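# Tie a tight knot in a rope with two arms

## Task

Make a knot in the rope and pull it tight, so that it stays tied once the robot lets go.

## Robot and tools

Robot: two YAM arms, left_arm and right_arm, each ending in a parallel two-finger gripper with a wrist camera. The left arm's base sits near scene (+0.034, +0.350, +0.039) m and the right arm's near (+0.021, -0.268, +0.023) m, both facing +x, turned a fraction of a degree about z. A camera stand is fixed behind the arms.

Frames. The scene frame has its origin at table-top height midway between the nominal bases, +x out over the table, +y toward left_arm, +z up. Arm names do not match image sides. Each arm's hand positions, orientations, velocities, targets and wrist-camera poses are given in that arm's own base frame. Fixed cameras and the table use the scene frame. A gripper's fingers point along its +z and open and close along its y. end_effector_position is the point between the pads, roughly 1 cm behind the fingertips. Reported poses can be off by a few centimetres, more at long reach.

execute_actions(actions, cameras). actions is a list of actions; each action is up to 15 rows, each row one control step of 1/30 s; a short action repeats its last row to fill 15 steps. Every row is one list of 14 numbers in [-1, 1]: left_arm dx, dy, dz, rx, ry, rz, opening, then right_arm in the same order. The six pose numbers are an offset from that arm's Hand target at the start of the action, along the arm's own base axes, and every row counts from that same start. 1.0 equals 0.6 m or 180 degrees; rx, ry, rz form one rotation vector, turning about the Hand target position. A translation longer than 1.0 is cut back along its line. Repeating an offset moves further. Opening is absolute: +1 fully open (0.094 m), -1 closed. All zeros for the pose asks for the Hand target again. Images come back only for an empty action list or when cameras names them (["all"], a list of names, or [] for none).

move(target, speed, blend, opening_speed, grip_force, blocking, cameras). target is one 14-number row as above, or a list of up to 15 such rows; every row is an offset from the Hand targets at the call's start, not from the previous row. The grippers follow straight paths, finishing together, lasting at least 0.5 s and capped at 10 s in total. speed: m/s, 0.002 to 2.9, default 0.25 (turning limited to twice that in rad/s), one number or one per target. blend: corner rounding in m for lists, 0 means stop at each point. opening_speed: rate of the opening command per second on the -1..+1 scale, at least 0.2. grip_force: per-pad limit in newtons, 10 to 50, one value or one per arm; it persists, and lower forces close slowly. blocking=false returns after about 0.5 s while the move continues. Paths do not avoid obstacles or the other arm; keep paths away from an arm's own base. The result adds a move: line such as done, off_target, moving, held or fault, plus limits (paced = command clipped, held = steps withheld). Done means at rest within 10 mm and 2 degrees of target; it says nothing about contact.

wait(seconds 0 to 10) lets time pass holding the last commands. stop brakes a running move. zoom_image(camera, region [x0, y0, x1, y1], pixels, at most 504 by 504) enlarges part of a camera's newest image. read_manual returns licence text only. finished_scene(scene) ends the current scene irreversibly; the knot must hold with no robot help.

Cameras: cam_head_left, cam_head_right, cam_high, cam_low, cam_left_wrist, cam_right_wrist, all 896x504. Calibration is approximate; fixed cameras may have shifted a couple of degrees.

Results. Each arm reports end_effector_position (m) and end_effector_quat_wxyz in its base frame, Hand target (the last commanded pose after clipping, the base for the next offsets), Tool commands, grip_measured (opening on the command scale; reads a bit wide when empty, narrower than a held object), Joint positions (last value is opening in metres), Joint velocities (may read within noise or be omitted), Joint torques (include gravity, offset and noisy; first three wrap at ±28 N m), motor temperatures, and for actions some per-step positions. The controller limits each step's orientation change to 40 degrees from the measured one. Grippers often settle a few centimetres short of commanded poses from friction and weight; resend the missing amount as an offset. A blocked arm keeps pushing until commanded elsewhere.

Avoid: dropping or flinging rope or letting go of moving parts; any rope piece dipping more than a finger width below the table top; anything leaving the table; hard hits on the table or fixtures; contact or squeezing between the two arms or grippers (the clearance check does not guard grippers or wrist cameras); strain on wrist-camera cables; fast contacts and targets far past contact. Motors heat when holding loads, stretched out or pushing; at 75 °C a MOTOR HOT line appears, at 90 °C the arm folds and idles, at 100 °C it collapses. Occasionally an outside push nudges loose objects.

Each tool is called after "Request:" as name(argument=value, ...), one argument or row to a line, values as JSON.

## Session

Request:
execute_actions(
  actions=[],
)

Scene clock: 0.00 s.
left_arm: end_effector_position=(+0.3954, +0.0488, +0.1126) grip_measured=+1.000 end_effector_quat_wxyz=(+0.607, -0.098, +0.787, +0.050) | right_arm: end_effector_position=(+0.3911, -0.0388, +0.1070) grip_measured=+1.000 end_effector_quat_wxyz=(+0.584, +0.097, +0.802, -0.077)
Joint positions: left_arm=[0.054 1.534 0.345 0.925 -0.146 -0.081 0.094] | right_arm=[0.012 1.499 0.36 0.818 0.249 0.072 0.094]
Joint velocities: within noise
Joint torques (N m): no reading
Motor temperatures (°C): left_arm=[29 34 34 31 32 31 29] | right_arm=[30 34 40 31 30 31 30]
Heat: left arm: 34 °C; right arm: 40 °C.
Hand target: left_arm +0.3957, +0.0489, +0.1127; +0.606, -0.098, +0.788, +0.050 | right_arm +0.3916, -0.0390, +0.1081; +0.584, +0.097, +0.802, -0.077
Tool commands: left_gripper/opening=+1.0 right_gripper/opening=+1.0
camera_calibration:
cam_left_wrist: T_world_to_cam=[[0.195727, -0.9802, 0.0299935, -0.0309013], [-0.6229, -0.147888, -0.768196, 0.377148], [0.757421, 0.131674, -0.639512, -0.141227], [0, 0, 0, 1]] pos_world=[0.347942, 0.0440819, 0.200334]
cam_right_wrist: T_world_to_cam=[[-0.245398, -0.969327, 0.0135978, 0.0580109], [-0.624685, 0.14739, -0.76684, 0.373242], [0.741315, -0.196676, -0.641694, -0.143542], [0, 0, 0, 1]] pos_world=[0.353805, -0.0270119, 0.193318]

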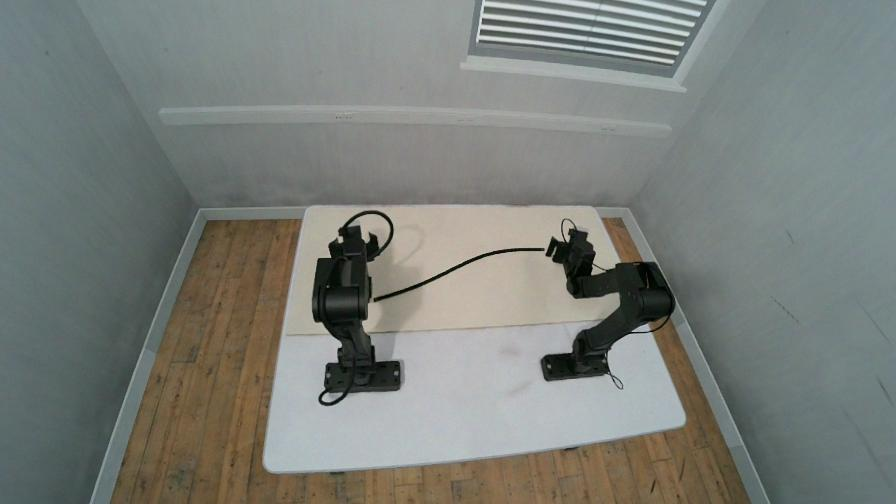

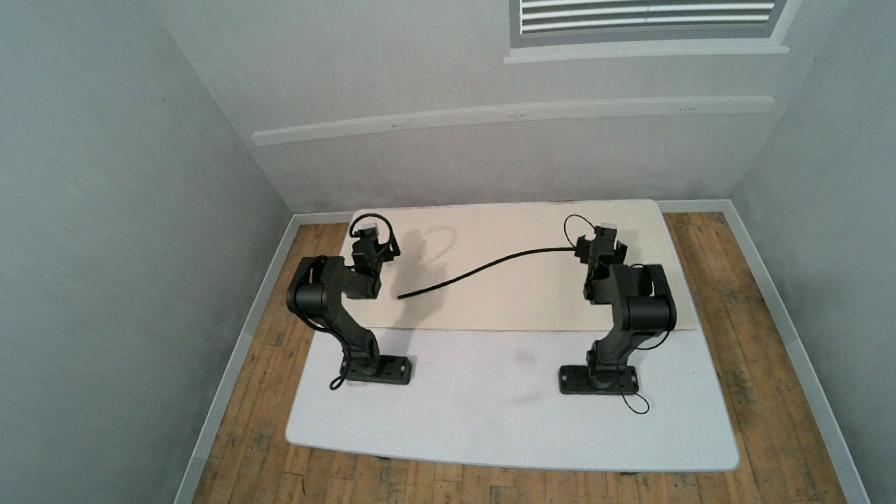

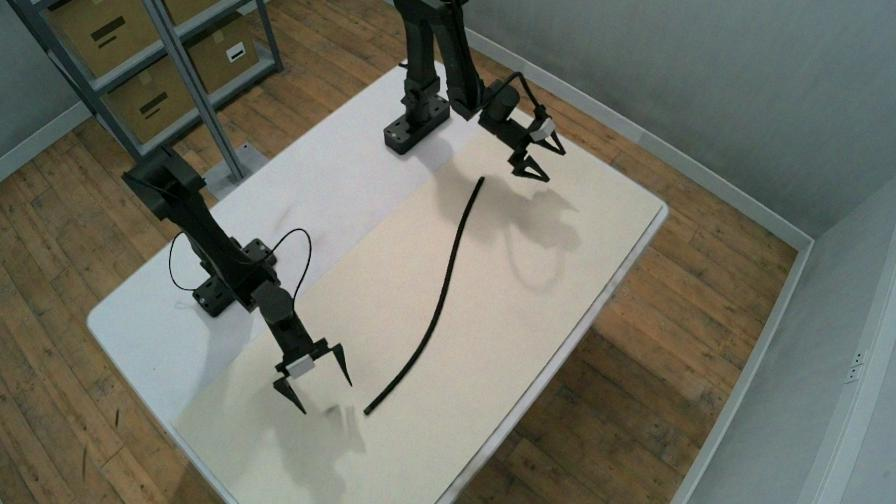

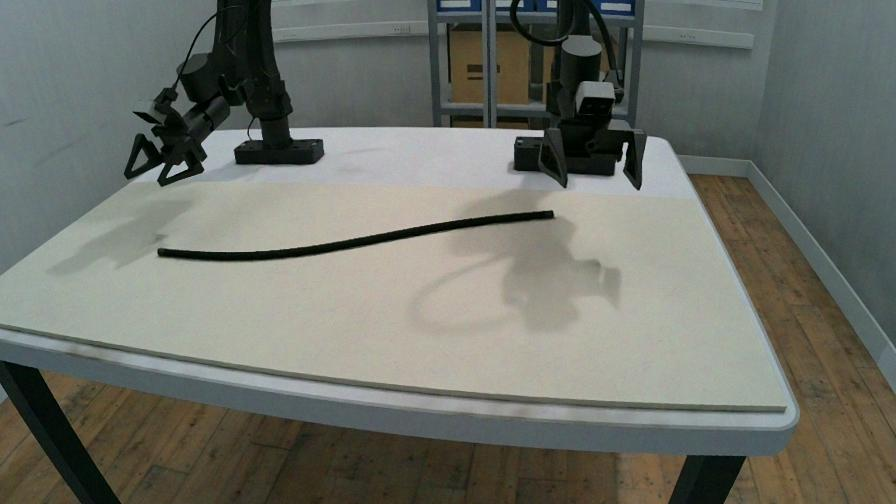

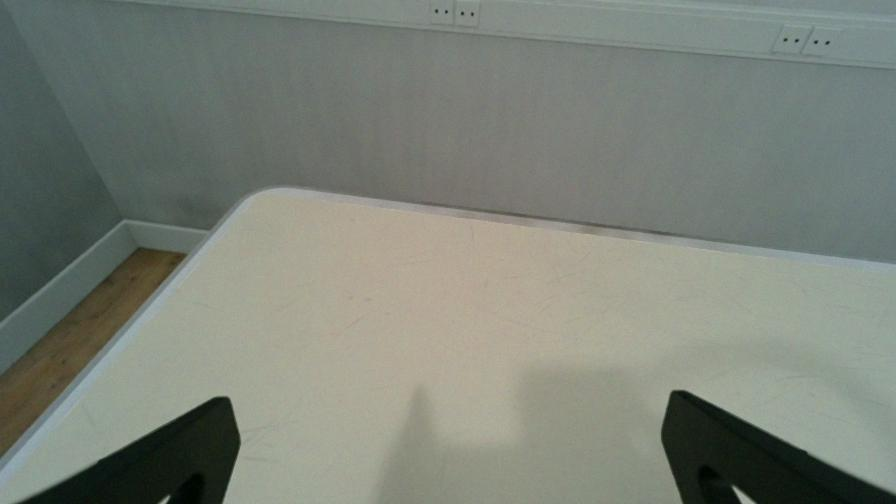

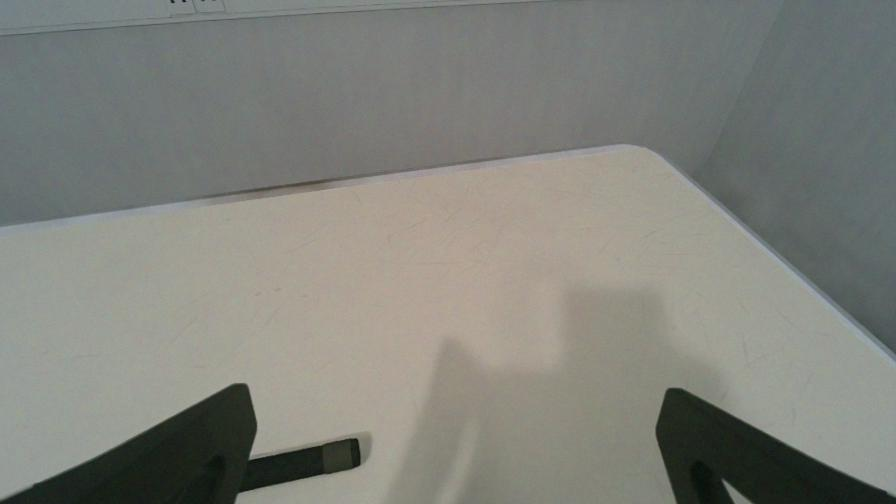

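Request:
move(
  target=[-0.243,-0.0815,0.0,0.304,0.358,-0.484,-0.2,0.106,0.148,-0.03,0.308,0.287,-0.31,-0.2],
  speed=0.35,
  cameras=["cam_left_wrist","cam_right_wrist","cam_high"],
)

Scene clock: 37.33 s.
left_arm: end_effector_position=(+0.2467, +0.0009, +0.1067) grip_measured=-0.198 end_effector_quat_wxyz=(+0.003, +0.702, +0.712, +0.001) | right_arm: end_effector_position=(+0.4541, +0.0528, +0.0969) grip_measured=-0.197 end_effector_quat_wxyz=(+0.009, +0.630, +0.776, +0.011)
Joint positions: left_arm=[0.002 1.475 1.139 -1.23 0.003 1.559 0.038] | right_arm=[0.113 2.326 2.231 -1.448 -0.003 1.476 0.038]
Joint torques (N m): left_arm=[-0.29 -5.14 9.31 0.11 -0.04 0.09] | right_arm=[-0.5 -9.06 8.95 0.29 0.04 0.08]
Motor temperatures (°C): left_arm=[29 36 35 36 31 31 29] | right_arm=[30 35 42 35 30 31 30]
Heat: left arm: 36 °C; right arm: 42 °C.
Hand target: left_arm +0.2499, +0.0001, +0.1127; +0.002, +0.707, +0.708, +0.001 | right_arm +0.4552, +0.0497, +0.0901; +0.000, +0.635, +0.772, +0.001
Off the commanded pose: left_arm 0.007 m, 1 deg | right_arm 0.008 m, 2 deg.
move: done
camera_calibration:
cam_left_wrist: T_world_to_cam=[[-0.999932, 0.00114451, 0.0116439, 0.247518], [0.0059025, 0.908624, 0.417573, -0.00960157], [-0.010102, 0.417613, -0.908569, 0.191832], [0, 0, 0, 1]] pos_world=[0.249496, -0.0716707, 0.17542]
cam_right_wrist: T_world_to_cam=[[-0.97772, -0.208333, -0.0257256, 0.458592], [-0.202567, 0.904242, 0.375917, 0.0489511], [-0.0550537, 0.372753, -0.926296, 0.180472], [0, 0, 0, 1]] pos_world=[0.468225, -0.0159955, 0.160567]
Images, in order (width x height): cam_high 896x504, cam_left_wrist 896x504, cam_right_wrist 896x504.

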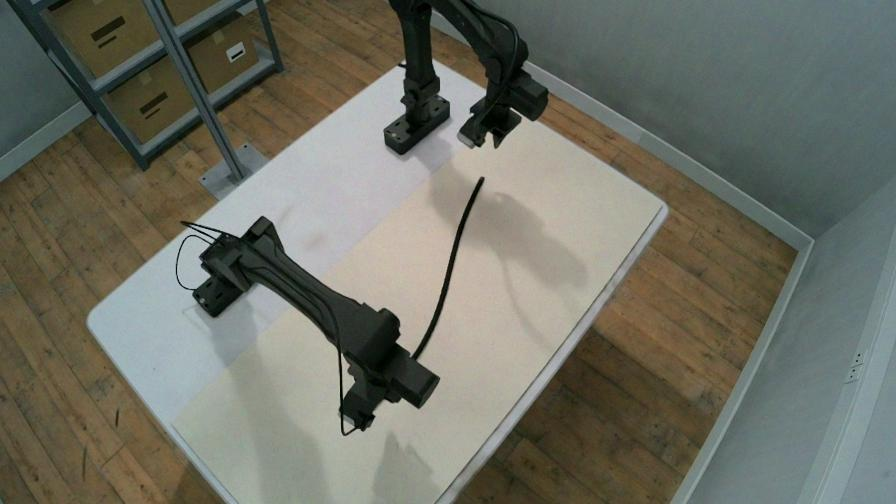

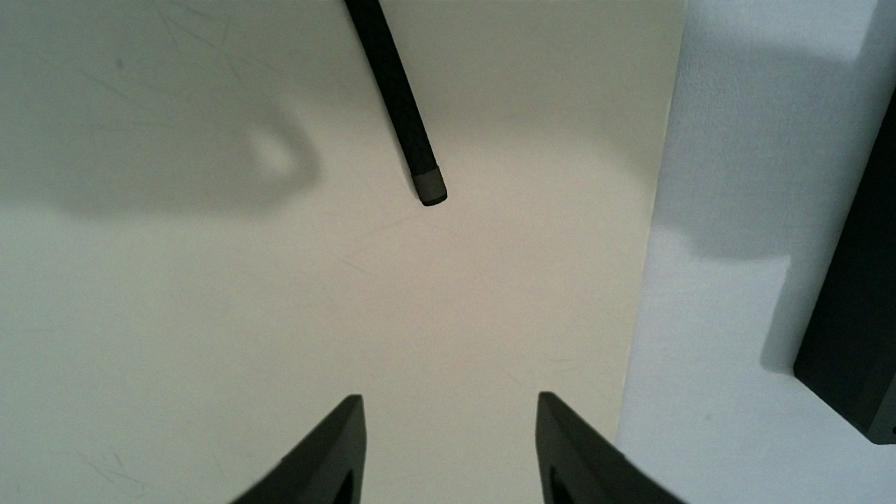

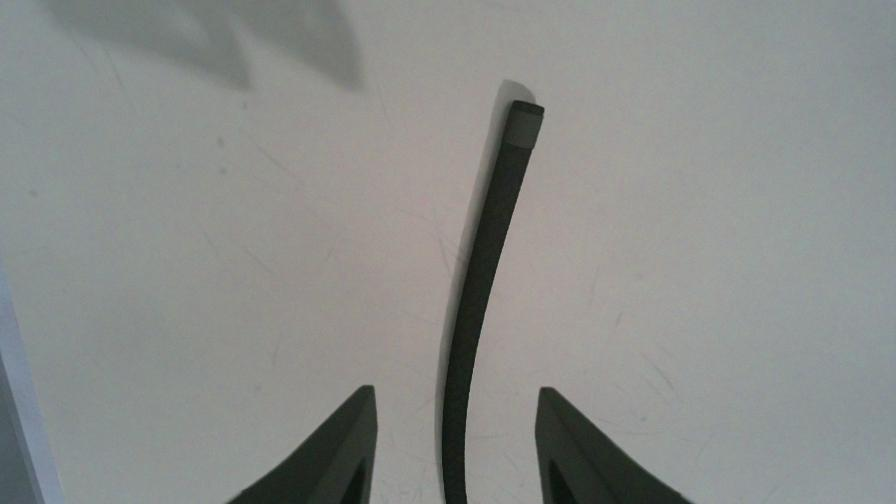

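Request:
move(
  target=[
    [0.038,-0.078,-0.12,0,0,0.111,-0.2,-0.022,-0.01,-0.08,0,0,-0.061,-0.2],
    [0.038,-0.078,-0.238,0,0,0.111,-0.2,-0.022,-0.01,-0.18,0,0,-0.061,-0.2],
    [0.038,-0.078,-0.238,0,0,0.111,-0.92,-0.022,-0.01,-0.18,0,0,-0.061,-0.92],
  ],
  speed=0.2,
  blend=[0.02,0,0],
  opening_speed=0.9,
  cameras=["cam_left_wrist","cam_right_wrist"],
)

Scene clock: 67.37 s.
left_arm: end_effector_position=(+0.2704, -0.0427, -0.0221) grip_measured=-0.799 end_effector_quat_wxyz=(-0.008, +0.572, +0.820, +0.003) | right_arm: end_effector_position=(+0.4462, +0.0478, -0.0055) grip_measured=-0.766 end_effector_quat_wxyz=(+0.004, +0.702, +0.712, +0.008)
Joint positions: left_arm=[-0.169 1.775 0.904 -0.713 -0.012 1.049 0.009] | right_arm=[0.103 2.326 1.821 -1.048 -0.004 1.658 0.011]
Joint torques (N m): left_arm=[-0.34 -6.74 4.14 0.8 0.11 0] | right_arm=[-0.54 -10.55 4.18 0.8 0.02 0.1]
Heat: left arm: 37 °C; right arm: 43 °C.
Hand target: left_arm +0.2726, -0.0468, -0.0302; +0.001, +0.573, +0.819, +0.001 | right_arm +0.4419, +0.0437, -0.0180; +0.000, +0.706, +0.708, +0.001
Off the commanded pose: left_arm 0.009 m, 1 deg | right_arm 0.014 m, 1 deg.
move: off_target (right_arm); target 3's new opening was sent with left_arm's hand 0.014 m and 3 deg from that target
camera_calibration:
cam_left_wrist: T_world_to_cam=[[-0.942883, -0.332449, 0.021213, 0.243236], [-0.290594, 0.851967, 0.435555, 0.161754], [-0.162873, 0.404512, -0.899912, 0.134147], [0, 0, 0, 1]] pos_world=[0.298197, -0.11121, 0.045108]
cam_right_wrist: T_world_to_cam=[[-0.999707, -0.0184156, -0.0156929, 0.447812], [-0.0230065, 0.924314, 0.380939, 0.00937363], [0.00748997, 0.381188, -0.924467, 0.0587679], [0, 0, 0, 1]] pos_world=[0.447456, -0.0228191, 0.0577857]
Images, in order (width x height): cam_left_wrist 896x504, cam_right_wrist 896x504.

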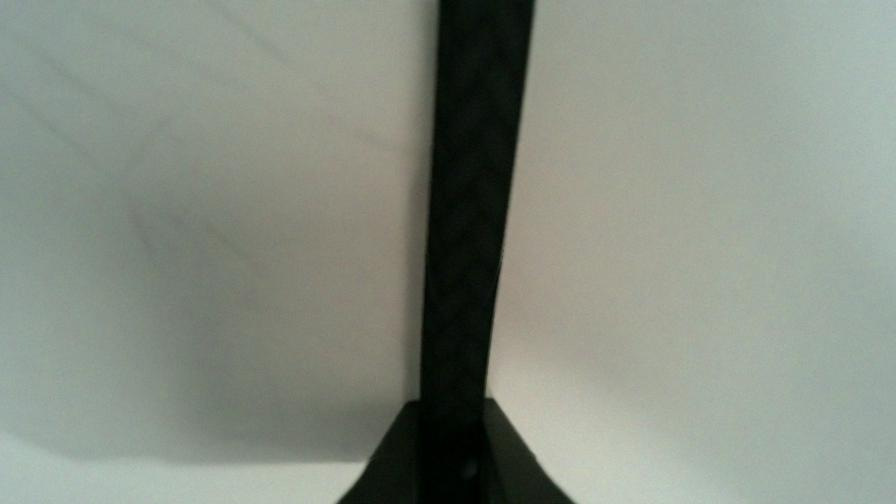

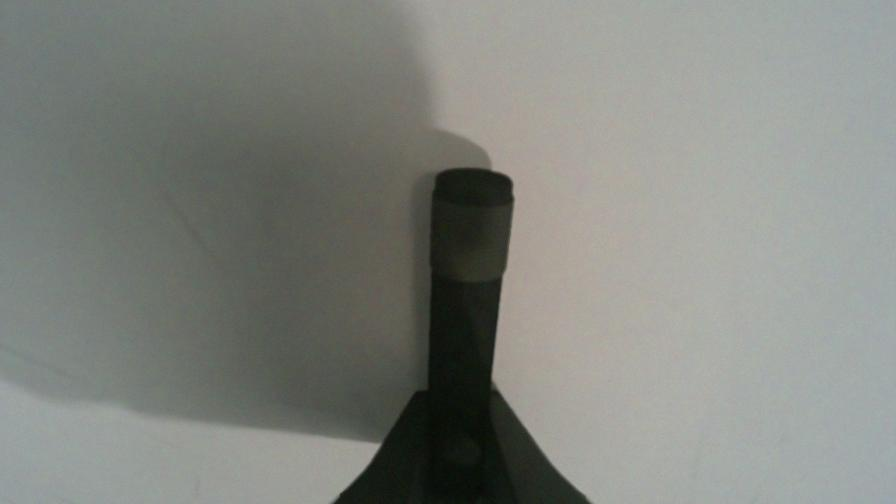

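Request:
move(
  target=[
    [0,0,0,0,0,0,-0.92,-0.07,0.177,0.047,0,0,0.389,-0.92],
    [0,0,0,0,0,0,-0.92,-0.137,0.344,0.063,0,0,0.778,-0.92],
    [0,0,0,0,0,0,-0.92,-0.287,0.427,0.063,0,0,-0.889,-0.92],
    [0,0,0,0,0,0,-0.92,-0.387,0.469,0.047,0,0,-0.75,-0.92],
    [0,0,0,0,0,0,-0.92,-0.387,0.469,0,0,0,-0.75,-0.92],
  ],
  speed=0.3,
  blend=[0.03,0.03,0.03,0.015,0],
  cameras=["cam_high","cam_head_right","cam_right_wrist"],
)

Scene clock: 100.90 s.
left_arm: end_effector_position=(+0.2704, -0.0427, -0.0221) grip_measured=-0.800 end_effector_quat_wxyz=(-0.008, +0.572, +0.820, +0.003) | right_arm: end_effector_position=(+0.2121, +0.3249, -0.0076) grip_measured=-0.767 end_effector_quat_wxyz=(+0.007, +0.923, -0.385, +0.003)
Joint positions: left_arm=[-0.169 1.775 0.904 -0.713 -0.012 1.049 0.009] | right_arm=[0.994 2.127 1.48 -0.935 0.009 -1.356 0.011]
Joint torques (N m): left_arm=[-0.34 -6.72 4.14 0.8 0.11 0] | right_arm=[0.13 -9.54 3.32 1.02 -0.07 -0.04]
Motor temperatures (°C): left_arm=[29 36 35 33 31 31 31] | right_arm=[30 41 41 33 30 31 31]
Heat: left arm: 36 °C; right arm: 41 °C.
Hand target: left_arm +0.2726, -0.0468, -0.0302; +0.001, +0.573, +0.819, +0.001 | right_arm +0.2097, +0.3251, -0.0178; +0.001, +0.924, -0.381, +0.000
Off the commanded pose: left_arm 0.009 m, 1 deg | right_arm 0.011 m, 1 deg.
move: off_target (right_arm); blend cut to 0.0141 m at target 4
camera_calibration:
cam_right_wrist: T_world_to_cam=[[0.708921, 0.705251, -0.00729797, -0.378464], [0.652474, -0.65187, 0.386448, 0.117476], [0.267786, -0.278723, -0.922282, 0.112185], [0, 0, 0, 1]] pos_world=[0.161609, 0.37476, 0.0553056]
Images, in order (width x height): cam_head_right 896x504, cam_high 896x504, cam_right_wrist 896x504.

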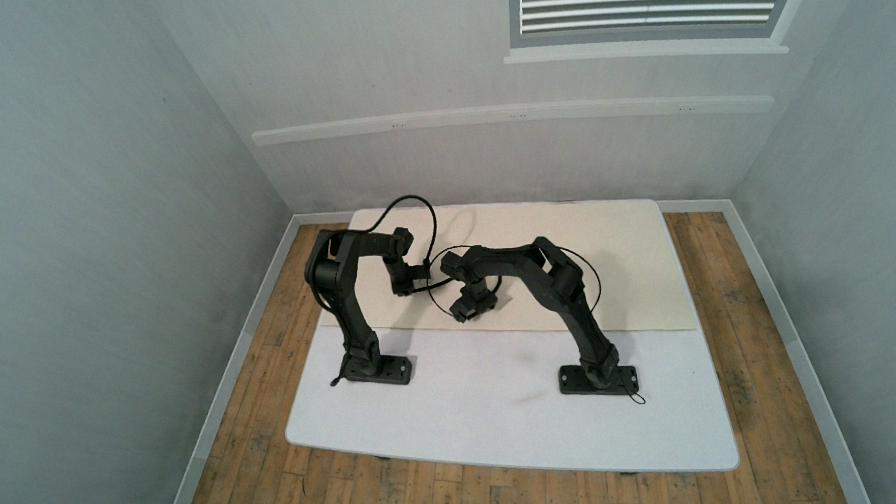

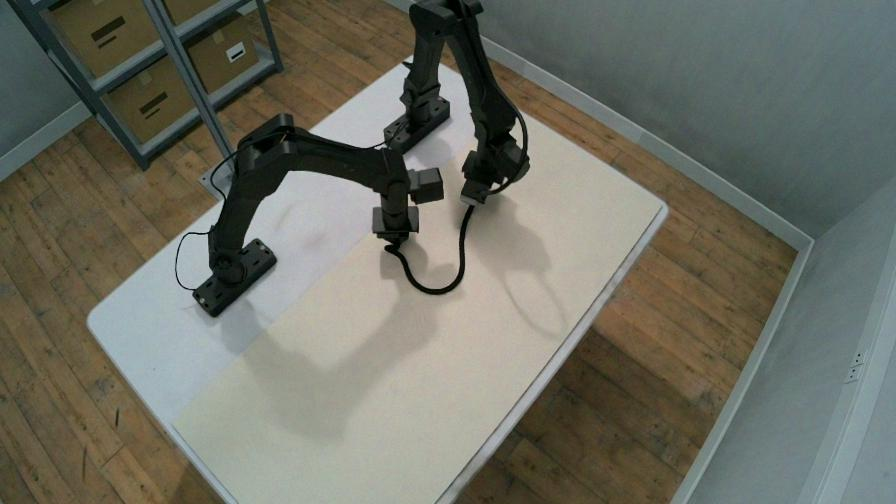

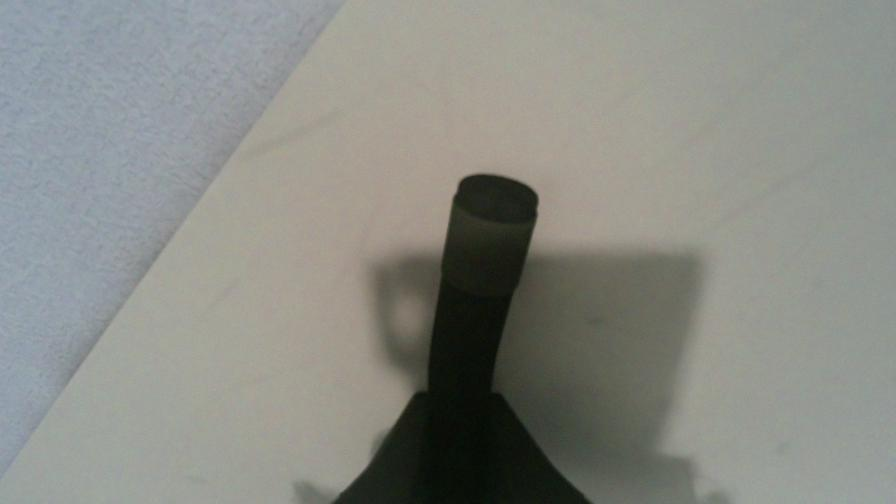

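Request:
move(
  target=[
    [0,0,0,0,0,0,-0.92,0,0,0,0,0,0,-0.2],
    [0,0,0,0,0,0,-0.92,0,0,0.17,0,0,0,-0.2],
    [0,0,0,0,0,0,-0.92,0.15,-0.683,0.28,0,0,-0.75,-0.2],
  ],
  speed=[0.15,0.2,0.4],
  blend=[0,0.03,0],
  opening_speed=0.7,
  cameras=["cam_high","cam_head_right","cam_left_wrist"],
)

Scene clock: 117.83 s.
left_arm: end_effector_position=(+0.2704, -0.0427, -0.0221) grip_measured=-0.800 end_effector_quat_wxyz=(-0.008, +0.572, +0.820, +0.003) | right_arm: end_effector_position=(+0.2950, -0.0838, +0.1476) grip_measured=-0.203 end_effector_quat_wxyz=(+0.000, -0.006, +1.000, -0.003)
Joint positions: left_arm=[-0.169 1.775 0.904 -0.713 -0.012 1.049 0.009] | right_arm=[-0.277 1.704 1.534 -1.4 0.006 -0.288 0.037]
Joint torques (N m): left_arm=[-0.36 -6.71 4.14 0.8 0.11 0] | right_arm=[-0.23 -5.34 9.03 0.32 -0.07 0.06]
Heat: left arm: 36 °C; right arm: 41 °C.
Hand target: left_arm +0.2726, -0.0468, -0.0302; +0.001, +0.573, +0.819, +0.001 | right_arm +0.2997, -0.0847, +0.1502; -0.001, -0.001, +1.000, +0.001
Off the commanded pose: left_arm 0.009 m, 1 deg | right_arm 0.005 m, 1 deg.
move: done
camera_calibration:
cam_left_wrist: T_world_to_cam=[[-0.942883, -0.332449, 0.021213, 0.243236], [-0.290594, 0.851967, 0.435555, 0.161754], [-0.162873, 0.404512, -0.899912, 0.134147], [0, 0, 0, 1]] pos_world=[0.298197, -0.11121, 0.045108]
Images, in order (width x height): cam_head_right 896x504, cam_high 896x504, cam_left_wrist 896x504.

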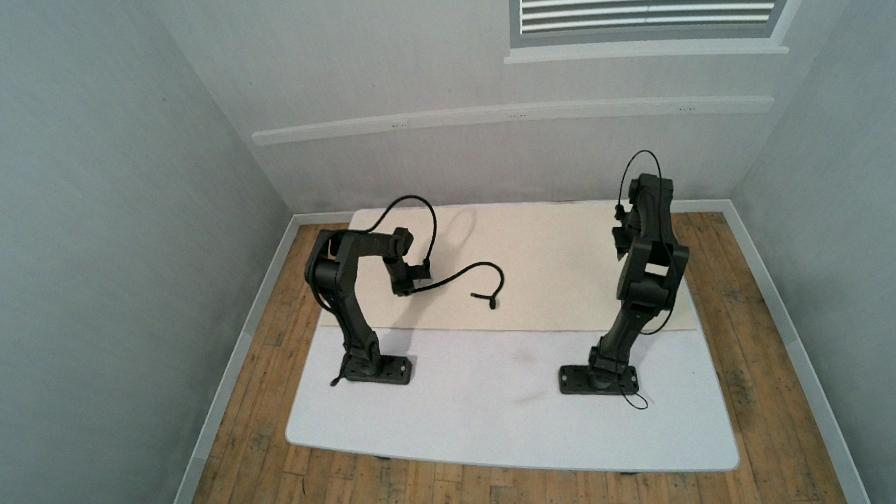

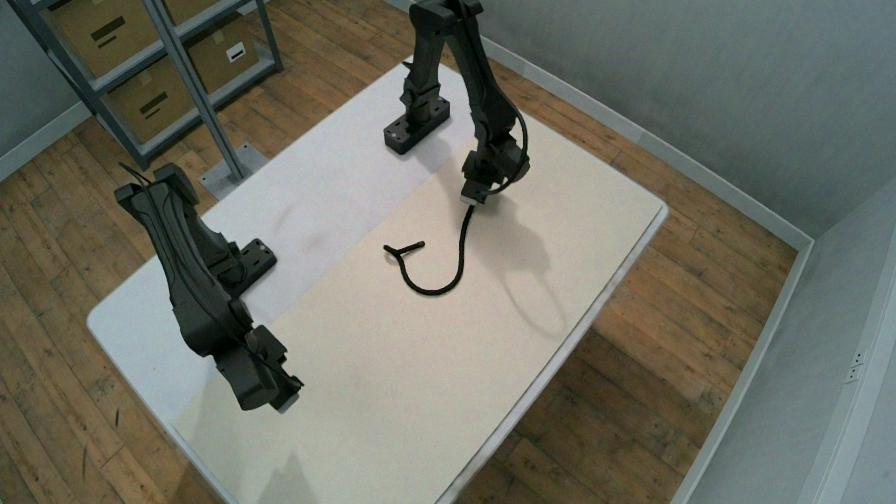

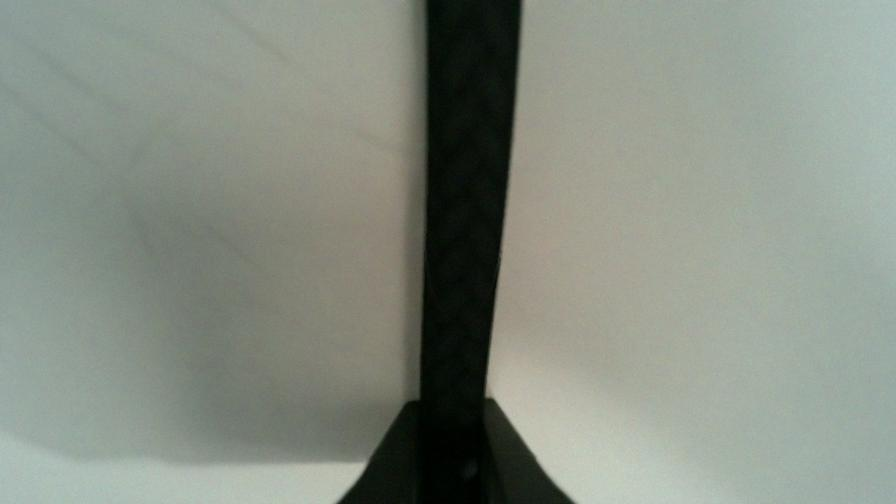

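Request:
move(
  target=[
    [0.126,-0.13,0.133,0,0,0.056,-0.92,0,0,0,0,0,0,-0.2],
    [0.096,-0.364,0.133,0,0,0.333,-0.92,0,0,0,0,0,0,-0.2],
    [-0.053,-0.5,0.133,0,0,0.556,-0.92,0,0,0,0,0,0,-0.2],
    [-0.179,-0.547,0.117,0,0,0.656,-0.92,0,0,0,0,0,0,-0.2],
  ],
  speed=0.3,
  blend=[0.03,0.03,0.03,0],
  cameras=["cam_high","cam_head_right","cam_left_wrist","cam_low"],
)

Scene clock: 167.00 s.
left_arm: end_effector_position=(+0.1639, -0.3803, +0.0423) grip_measured=-0.801 end_effector_quat_wxyz=(-0.003, -0.401, +0.916, -0.001) | right_arm: end_effector_position=(+0.2949, -0.0838, +0.1476) grip_measured=-0.203 end_effector_quat_wxyz=(-0.001, -0.005, +1.000, -0.003)
Joint positions: left_arm=[-1.164 2.156 1.733 -1.146 0.006 -1.988 0.009] | right_arm=[-0.277 1.704 1.534 -1.401 0.006 -0.287 0.037]
Joint torques (N m): left_arm=[0.55 -13.5 4.78 0.42 -0.08 -0.09] | right_arm=[-0.21 -5.33 9.05 0.32 -0.06 0.09]
Heat: left arm: 36 °C; right arm: 45 °C.
Hand target: left_arm +0.1652, -0.3750, +0.0400; +0.000, -0.408, +0.913, +0.002 | right_arm +0.2997, -0.0847, +0.1502; -0.001, -0.001, +1.000, +0.001
Off the commanded pose: left_arm 0.006 m, 1 deg | right_arm 0.006 m, 1 deg.
move: done
camera_calibration:
cam_left_wrist: T_world_to_cam=[[0.72402, -0.6896, 0.015713, -0.379539], [-0.628968, -0.650667, 0.425478, -0.125202], [-0.283185, -0.317937, -0.904833, 0.0564535], [0, 0, 0, 1]] pos_world=[0.212033, -0.325246, 0.110315]
Images, in order (width x height): cam_head_right 896x504, cam_high 896x504, cam_low 896x504, cam_left_wrist 896x504.

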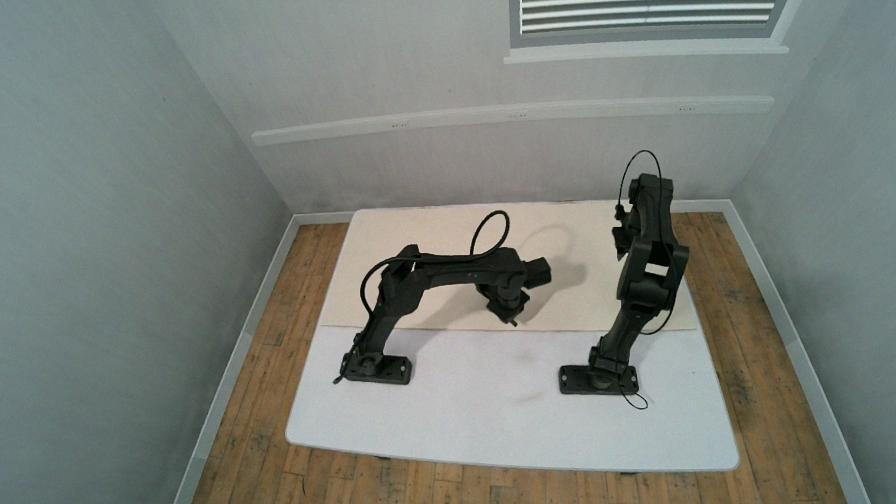

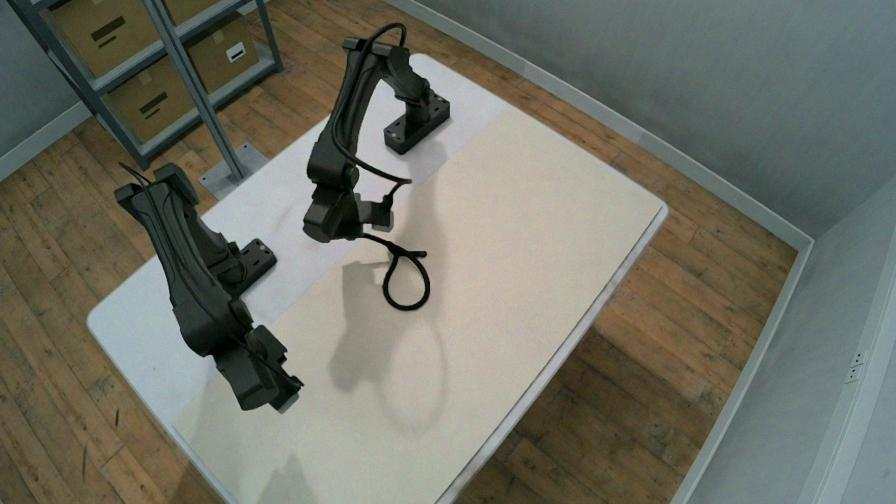

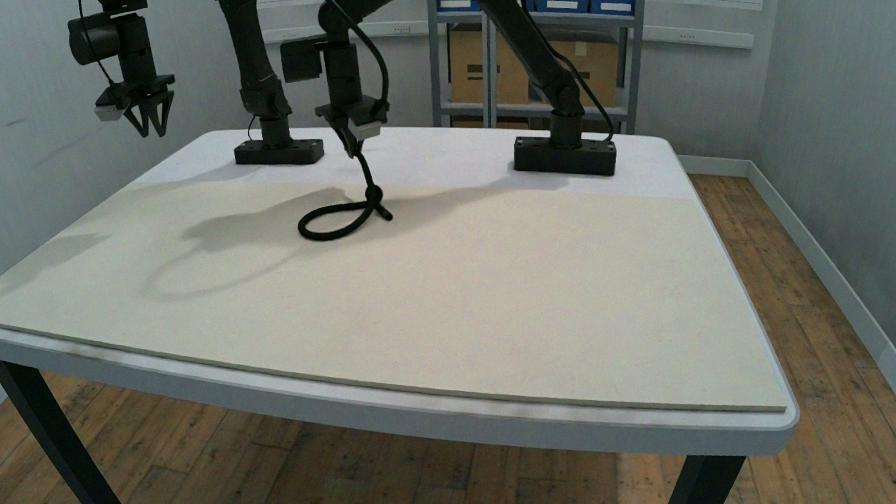

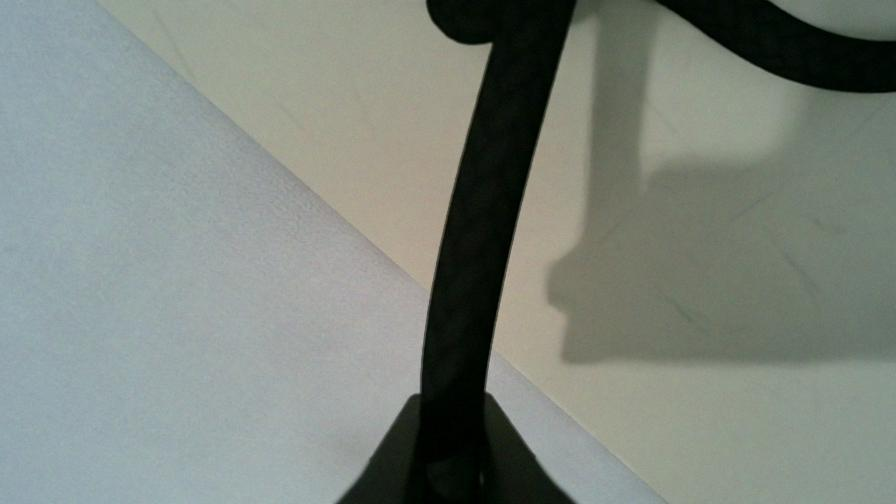

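Request:
move(
  target=[
    [0,0,-0.115,0,0,0,-0.92,0,0,0,0,0,0,-0.2],
    [0,0,-0.115,0,0,0,-0.2,0,0,0,0,0,0,-0.2],
    [0,0,0.1,0,0,0,-0.2,0,0,0,0,0,0,-0.2],
  ],
  speed=0.15,
  opening_speed=0.7,
  cameras=["cam_high","cam_left_wrist","cam_low"],
)

Request:
zoom_image(
  camera="cam_high",
  region=[320, 200, 480, 330],
)

Scene clock: 184.70 s.
left_arm: end_effector_position=(+0.1615, -0.3758, +0.0862) grip_measured=-0.202 end_effector_quat_wxyz=(-0.004, -0.401, +0.916, +0.010) | right_arm: end_effector_position=(+0.2949, -0.0838, +0.1476) grip_measured=-0.203 end_effector_quat_wxyz=(-0.001, -0.005, +1.000, -0.003)
Joint positions: left_arm=[-1.164 2.14 1.882 -1.334 0.008 -1.989 0.037] | right_arm=[-0.277 1.704 1.534 -1.401 0.006 -0.287 0.037]
Joint torques (N m): left_arm=[0.55 -14.11 8.85 0.01 -0.1 -0.08] | right_arm=[-0.21 -5.33 9.05 0.32 -0.07 0.1]
Heat: left arm: 38 °C; right arm: 45 °C.
Hand target: left_arm +0.1653, -0.3749, +0.1000; +0.000, -0.408, +0.913, +0.002 | right_arm +0.2997, -0.0847, +0.1502; -0.001, -0.001, +1.000, +0.001
Off the commanded pose: left_arm 0.014 m, 1 deg | right_arm 0.006 m, 1 deg.
move: off_target (left_arm); target 2's new opening was sent with left_arm's hand 0.012 m and 1 deg from that target
camera_calibration:
cam_left_wrist: T_world_to_cam=[[0.724852, -0.688879, -0.00588675, -0.373442], [-0.623584, -0.659731, 0.419403, -0.146218], [-0.292802, -0.300334, -0.907781, 0.105334], [0, 0, 0, 1]] pos_world=[0.210353, -0.322085, 0.154746]
Images, in order (width x height): cam_high 896x504, cam_low 896x504, cam_left_wrist 896x504.

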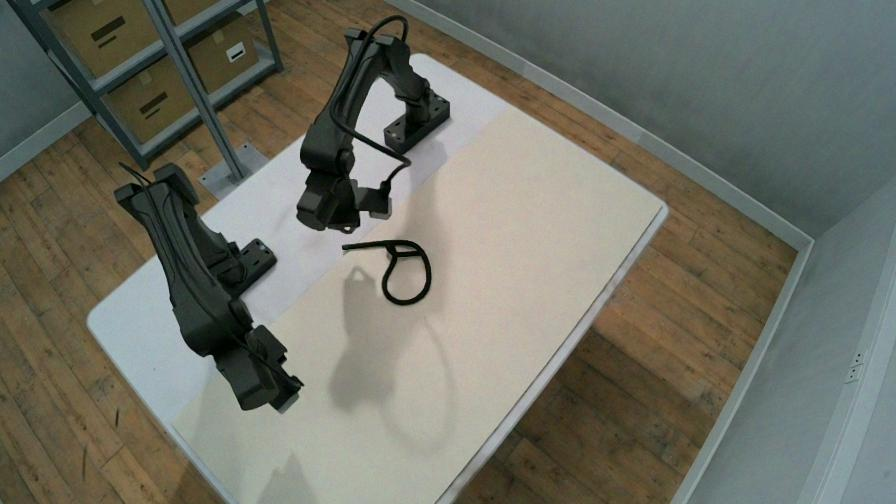

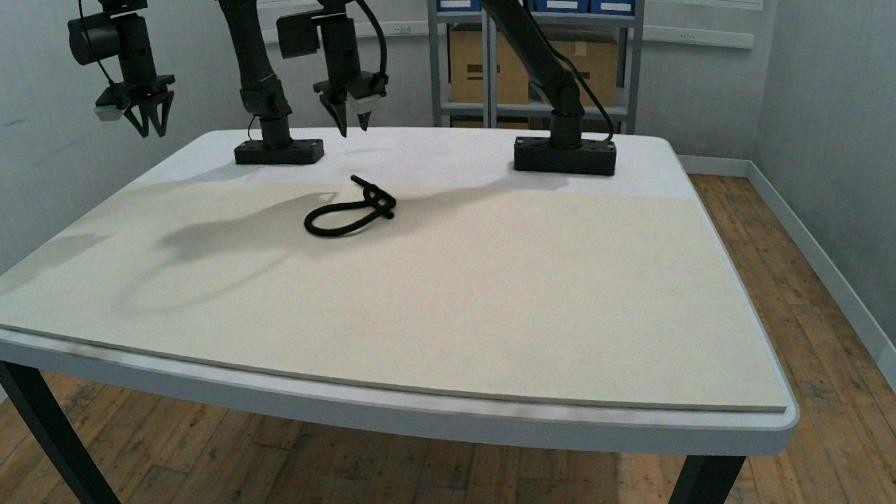

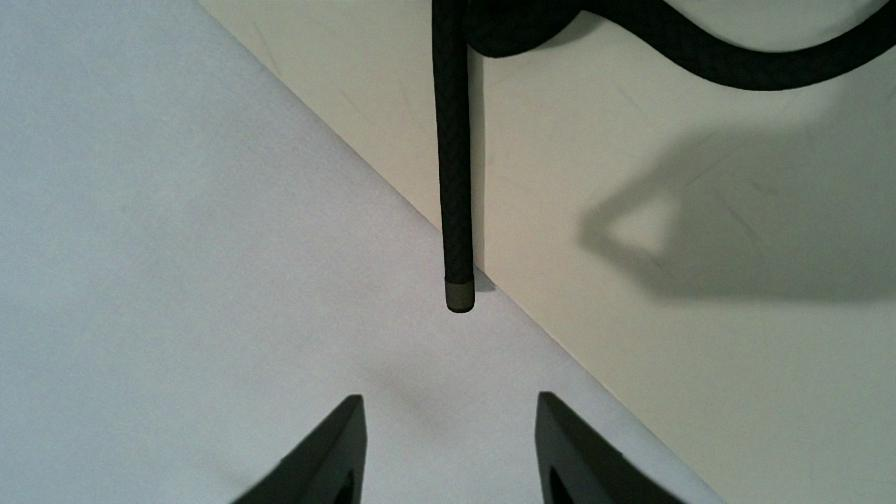

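Scaled by 3.150.

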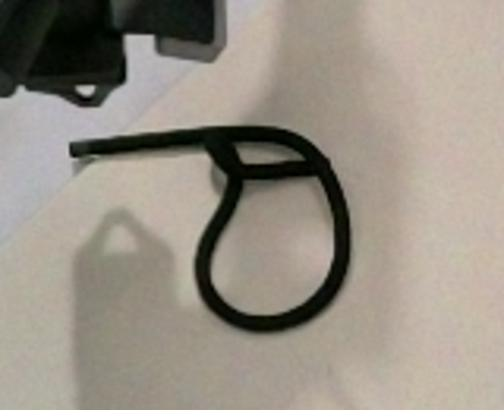

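Request:
move(
  target=[
    [0.12,0.1,0.05,0,0,-0.4,-0.2,0,0,0,0,0,0,-0.2],
    [0.155,0.158,0,0,0,-0.683,-0.2,0,0,0,0,0,0,-0.2],
  ],
  speed=0.35,
  blend=[0.04,0],
  cameras=["cam_left_wrist"],
)

Scene clock: 203.10 s.
left_arm: end_effector_position=(+0.2571, -0.2821, +0.0952) grip_measured=-0.202 end_effector_quat_wxyz=(-0.011, +0.607, +0.795, +0.002) | right_arm: end_effector_position=(+0.2949, -0.0838, +0.1476) grip_measured=-0.203 end_effector_quat_wxyz=(-0.001, -0.005, +1.000, -0.003)
Joint positions: left_arm=[-0.835 2.024 1.742 -1.312 -0.001 0.47 0.037] | right_arm=[-0.277 1.704 1.534 -1.401 0.006 -0.287 0.037]
Joint torques (N m): left_arm=[0.5 -14.2 4.9 0.47 -0.03 0.07] | right_arm=[-0.23 -5.33 9.06 0.32 -0.06 0.09]
Motor temperatures (°C): left_arm=[29 42 35 32 31 31 31] | right_arm=[30 37 45 32 30 31 30]
Heat: left arm: 42 °C; right arm: 45 °C.
Hand target: left_arm +0.2583, -0.2802, +0.1000; +0.002, +0.608, +0.794, +0.001 | right_arm +0.2997, -0.0847, +0.1502; -0.001, -0.001, +1.000, +0.001
Off the commanded pose: left_arm 0.005 m, 1 deg | right_arm 0.006 m, 1 deg.
move: done
camera_calibration:
cam_left_wrist: T_world_to_cam=[[-0.968127, -0.249111, 0.025944, 0.178227], [-0.212967, 0.873295, 0.438179, 0.29666], [-0.131812, 0.418687, -0.898514, 0.330229], [0, 0, 0, 1]] pos_world=[0.279253, -0.352937, 0.162101]
Images, in order (width x height): cam_left_wrist 896x504.

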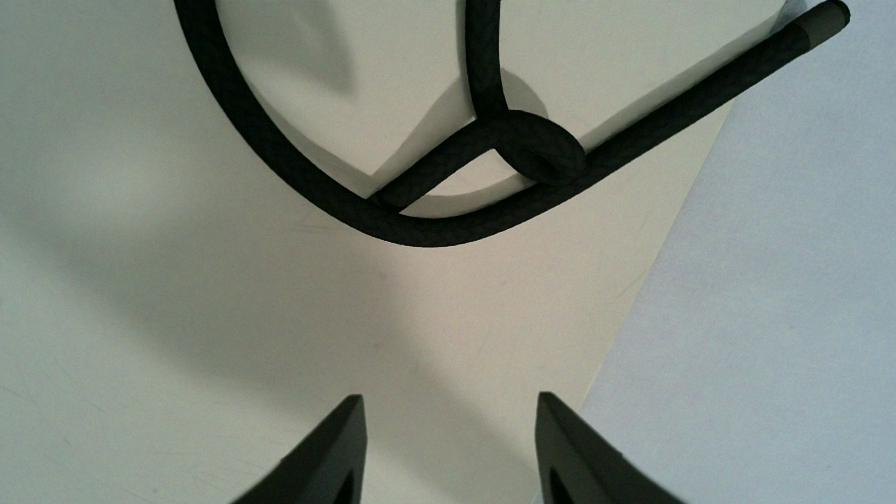

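Request:
move(
  target=[
    [0.0145,-0.0405,-0.1,0,0,-0.311,-0.5,0,0,0,0,0,0,-0.2],
  ],
  speed=0.3,
  cameras=["cam_left_wrist"],
)

Scene clock: 248.77 s.
left_arm: end_effector_position=(+0.2719, -0.3059, +0.0531) grip_measured=-0.498 end_effector_quat_wxyz=(+0.015, +0.906, +0.422, +0.005) | right_arm: end_effector_position=(+0.2949, -0.0838, +0.1476) grip_measured=-0.203 end_effector_quat_wxyz=(-0.001, -0.005, +1.000, -0.003)
Joint positions: left_arm=[-0.847 2.1 1.689 -1.129 -0.001 1.423 0.024] | right_arm=[-0.277 1.704 1.534 -1.401 0.006 -0.287 0.037]
Joint torques (N m): left_arm=[-0.38 -10.76 4.92 0.53 0 0.08] | right_arm=[-0.23 -5.33 9.06 0.32 -0.06 0.09]
Heat: left arm: 44 °C; right arm: 46 °C.
Hand target: left_arm +0.2669, -0.3044, +0.0400; +0.002, +0.909, +0.416, +0.000 | right_arm +0.2997, -0.0847, +0.1502; -0.001, -0.001, +1.000, +0.001
Off the commanded pose: left_arm 0.014 m, 2 deg | right_arm 0.006 m, 1 deg.
move: off_target (left_arm)
camera_calibration:
cam_left_wrist: T_world_to_cam=[[-0.756117, 0.654277, -0.0144616, 0.408519], [0.590164, 0.691242, 0.417003, 0.0660101], [0.282832, 0.306768, -0.90879, 0.157877], [0, 0, 0, 1]] pos_world=[0.225279, -0.361345, 0.121858]
Images, in order (width x height): cam_left_wrist 896x504.

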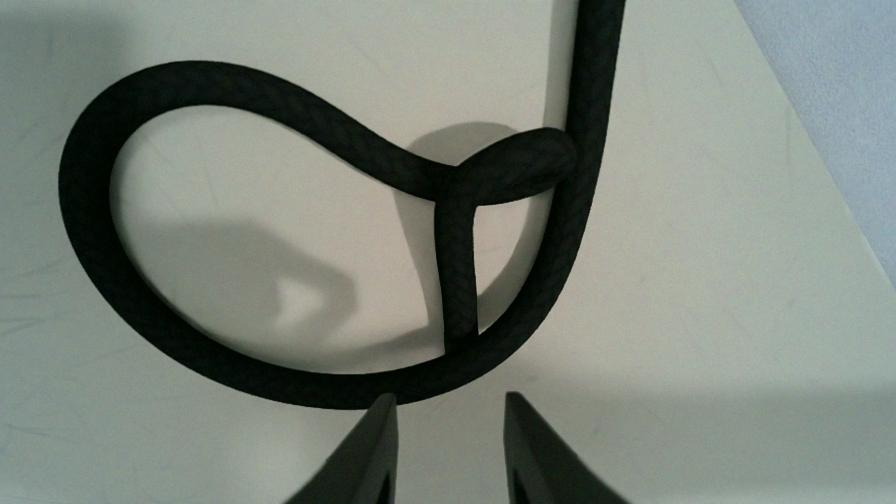

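Request:
move(
  target=[
    [0,0,0.04,0,0,0.506,-0.5,0,0,0,0,0,0,-0.2],
    [0,0,-0.02,0,0,1.0,-0.5,0,0,0,0,0,0,-0.2],
  ],
  speed=0.35,
  blend=[0.02,0],
  cameras=["cam_left_wrist"],
)

Scene clock: 309.10 s.
left_arm: end_effector_position=(+0.2730, -0.3071, +0.0420) grip_measured=-0.498 end_effector_quat_wxyz=(+0.005, -0.416, +0.909, -0.014) | right_arm: end_effector_position=(+0.2949, -0.0838, +0.1476) grip_measured=-0.203 end_effector_quat_wxyz=(-0.001, -0.005, +1.000, -0.003)
Joint positions: left_arm=[-0.847 2.116 1.669 -1.095 -0.001 -1.704 0.024] | right_arm=[-0.277 1.704 1.534 -1.401 0.006 -0.287 0.037]
Joint torques (N m): left_arm=[-0.51 -10.73 4.82 0.5 -0.03 -0.07] | right_arm=[-0.23 -5.33 9.02 0.32 -0.06 0.09]
Heat: left arm: 42 °C; right arm: 46 °C.
Hand target: left_arm +0.2670, -0.3045, +0.0281; +0.000, -0.416, +0.909, +0.002 | right_arm +0.2997, -0.0847, +0.1502; -0.001, -0.001, +1.000, +0.001
Off the commanded pose: left_arm 0.015 m, 2 deg | right_arm 0.006 m, 1 deg.
move: off_target (left_arm)
camera_calibration:
cam_left_wrist: T_world_to_cam=[[0.745559, -0.664922, 0.0449557, -0.407659], [-0.617358, -0.663669, 0.422389, -0.0158519], [-0.25102, -0.34267, -0.905299, 0.0940548], [0, 0, 0, 1]] pos_world=[0.317757, -0.249352, 0.11017]
Images, in order (width x height): cam_left_wrist 896x504.

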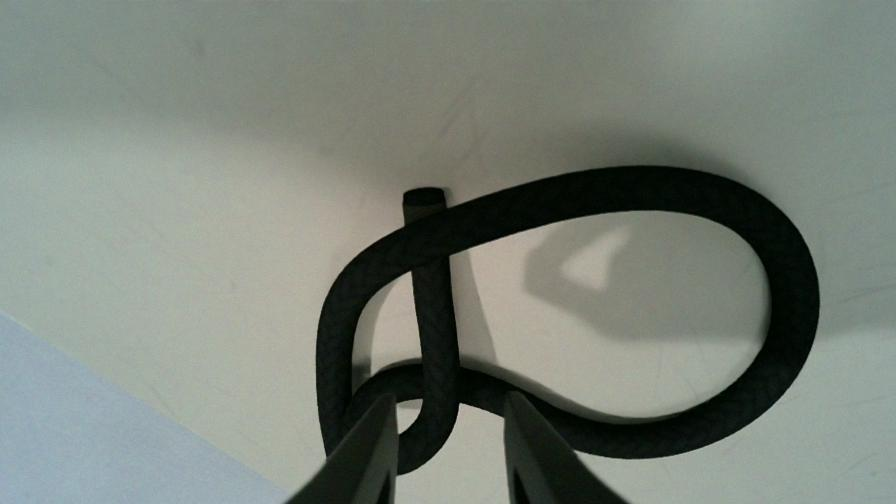

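Request:
move(
  target=[
    [-0.013,-0.006,-0.0935,0,0,0,-0.5,0,0,0,0,0,0,-0.2],
    [-0.013,-0.006,-0.0935,0,0,0,-0.92,0,0,0,0,0,0,-0.2],
  ],
  speed=0.15,
  opening_speed=0.7,
  cameras=["cam_left_wrist"],
)

Scene clock: 323.27 s.
left_arm: end_effector_position=(+0.2623, -0.3086, -0.0171) grip_measured=-0.792 end_effector_quat_wxyz=(+0.001, -0.415, +0.910, -0.003) | right_arm: end_effector_position=(+0.2949, -0.0838, +0.1476) grip_measured=-0.203 end_effector_quat_wxyz=(-0.001, -0.005, +1.000, -0.003)
Joint positions: left_arm=[-0.869 2.186 1.535 -0.914 0 -1.725 0.01] | right_arm=[-0.277 1.704 1.534 -1.401 0.006 -0.287 0.037]
Joint torques (N m): left_arm=[-0.38 -11.15 4.79 0.6 -0.03 -0.07] | right_arm=[-0.21 -5.33 9.06 0.32 -0.06 0.1]
Heat: left arm: 42 °C; right arm: 47 °C.
Hand target: left_arm +0.2591, -0.3081, -0.0281; +0.000, -0.416, +0.909, +0.002 | right_arm +0.2997, -0.0847, +0.1502; -0.001, -0.001, +1.000, +0.001
Off the commanded pose: left_arm 0.011 m, 1 deg | right_arm 0.006 m, 1 deg.
move: off_target (left_arm); target 2's new opening was sent with left_arm's hand 0.011 m and 0 deg from that target
camera_calibration:
cam_left_wrist: T_world_to_cam=[[0.745583, -0.666043, 0.0221975, -0.398675], [-0.611311, -0.670293, 0.420721, -0.00215027], [-0.26534, -0.327252, -0.906918, 0.045815], [0, 0, 0, 1]] pos_world=[0.308087, -0.251983, 0.0513047]
Images, in order (width x height): cam_left_wrist 896x504.

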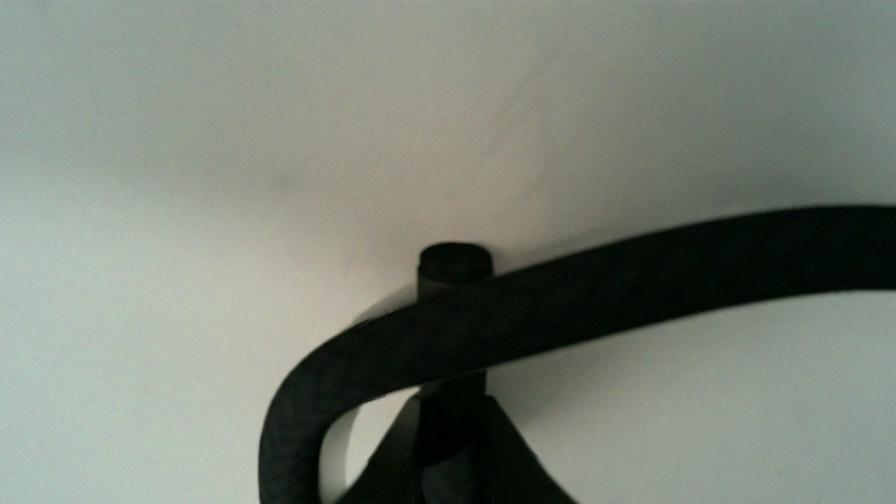

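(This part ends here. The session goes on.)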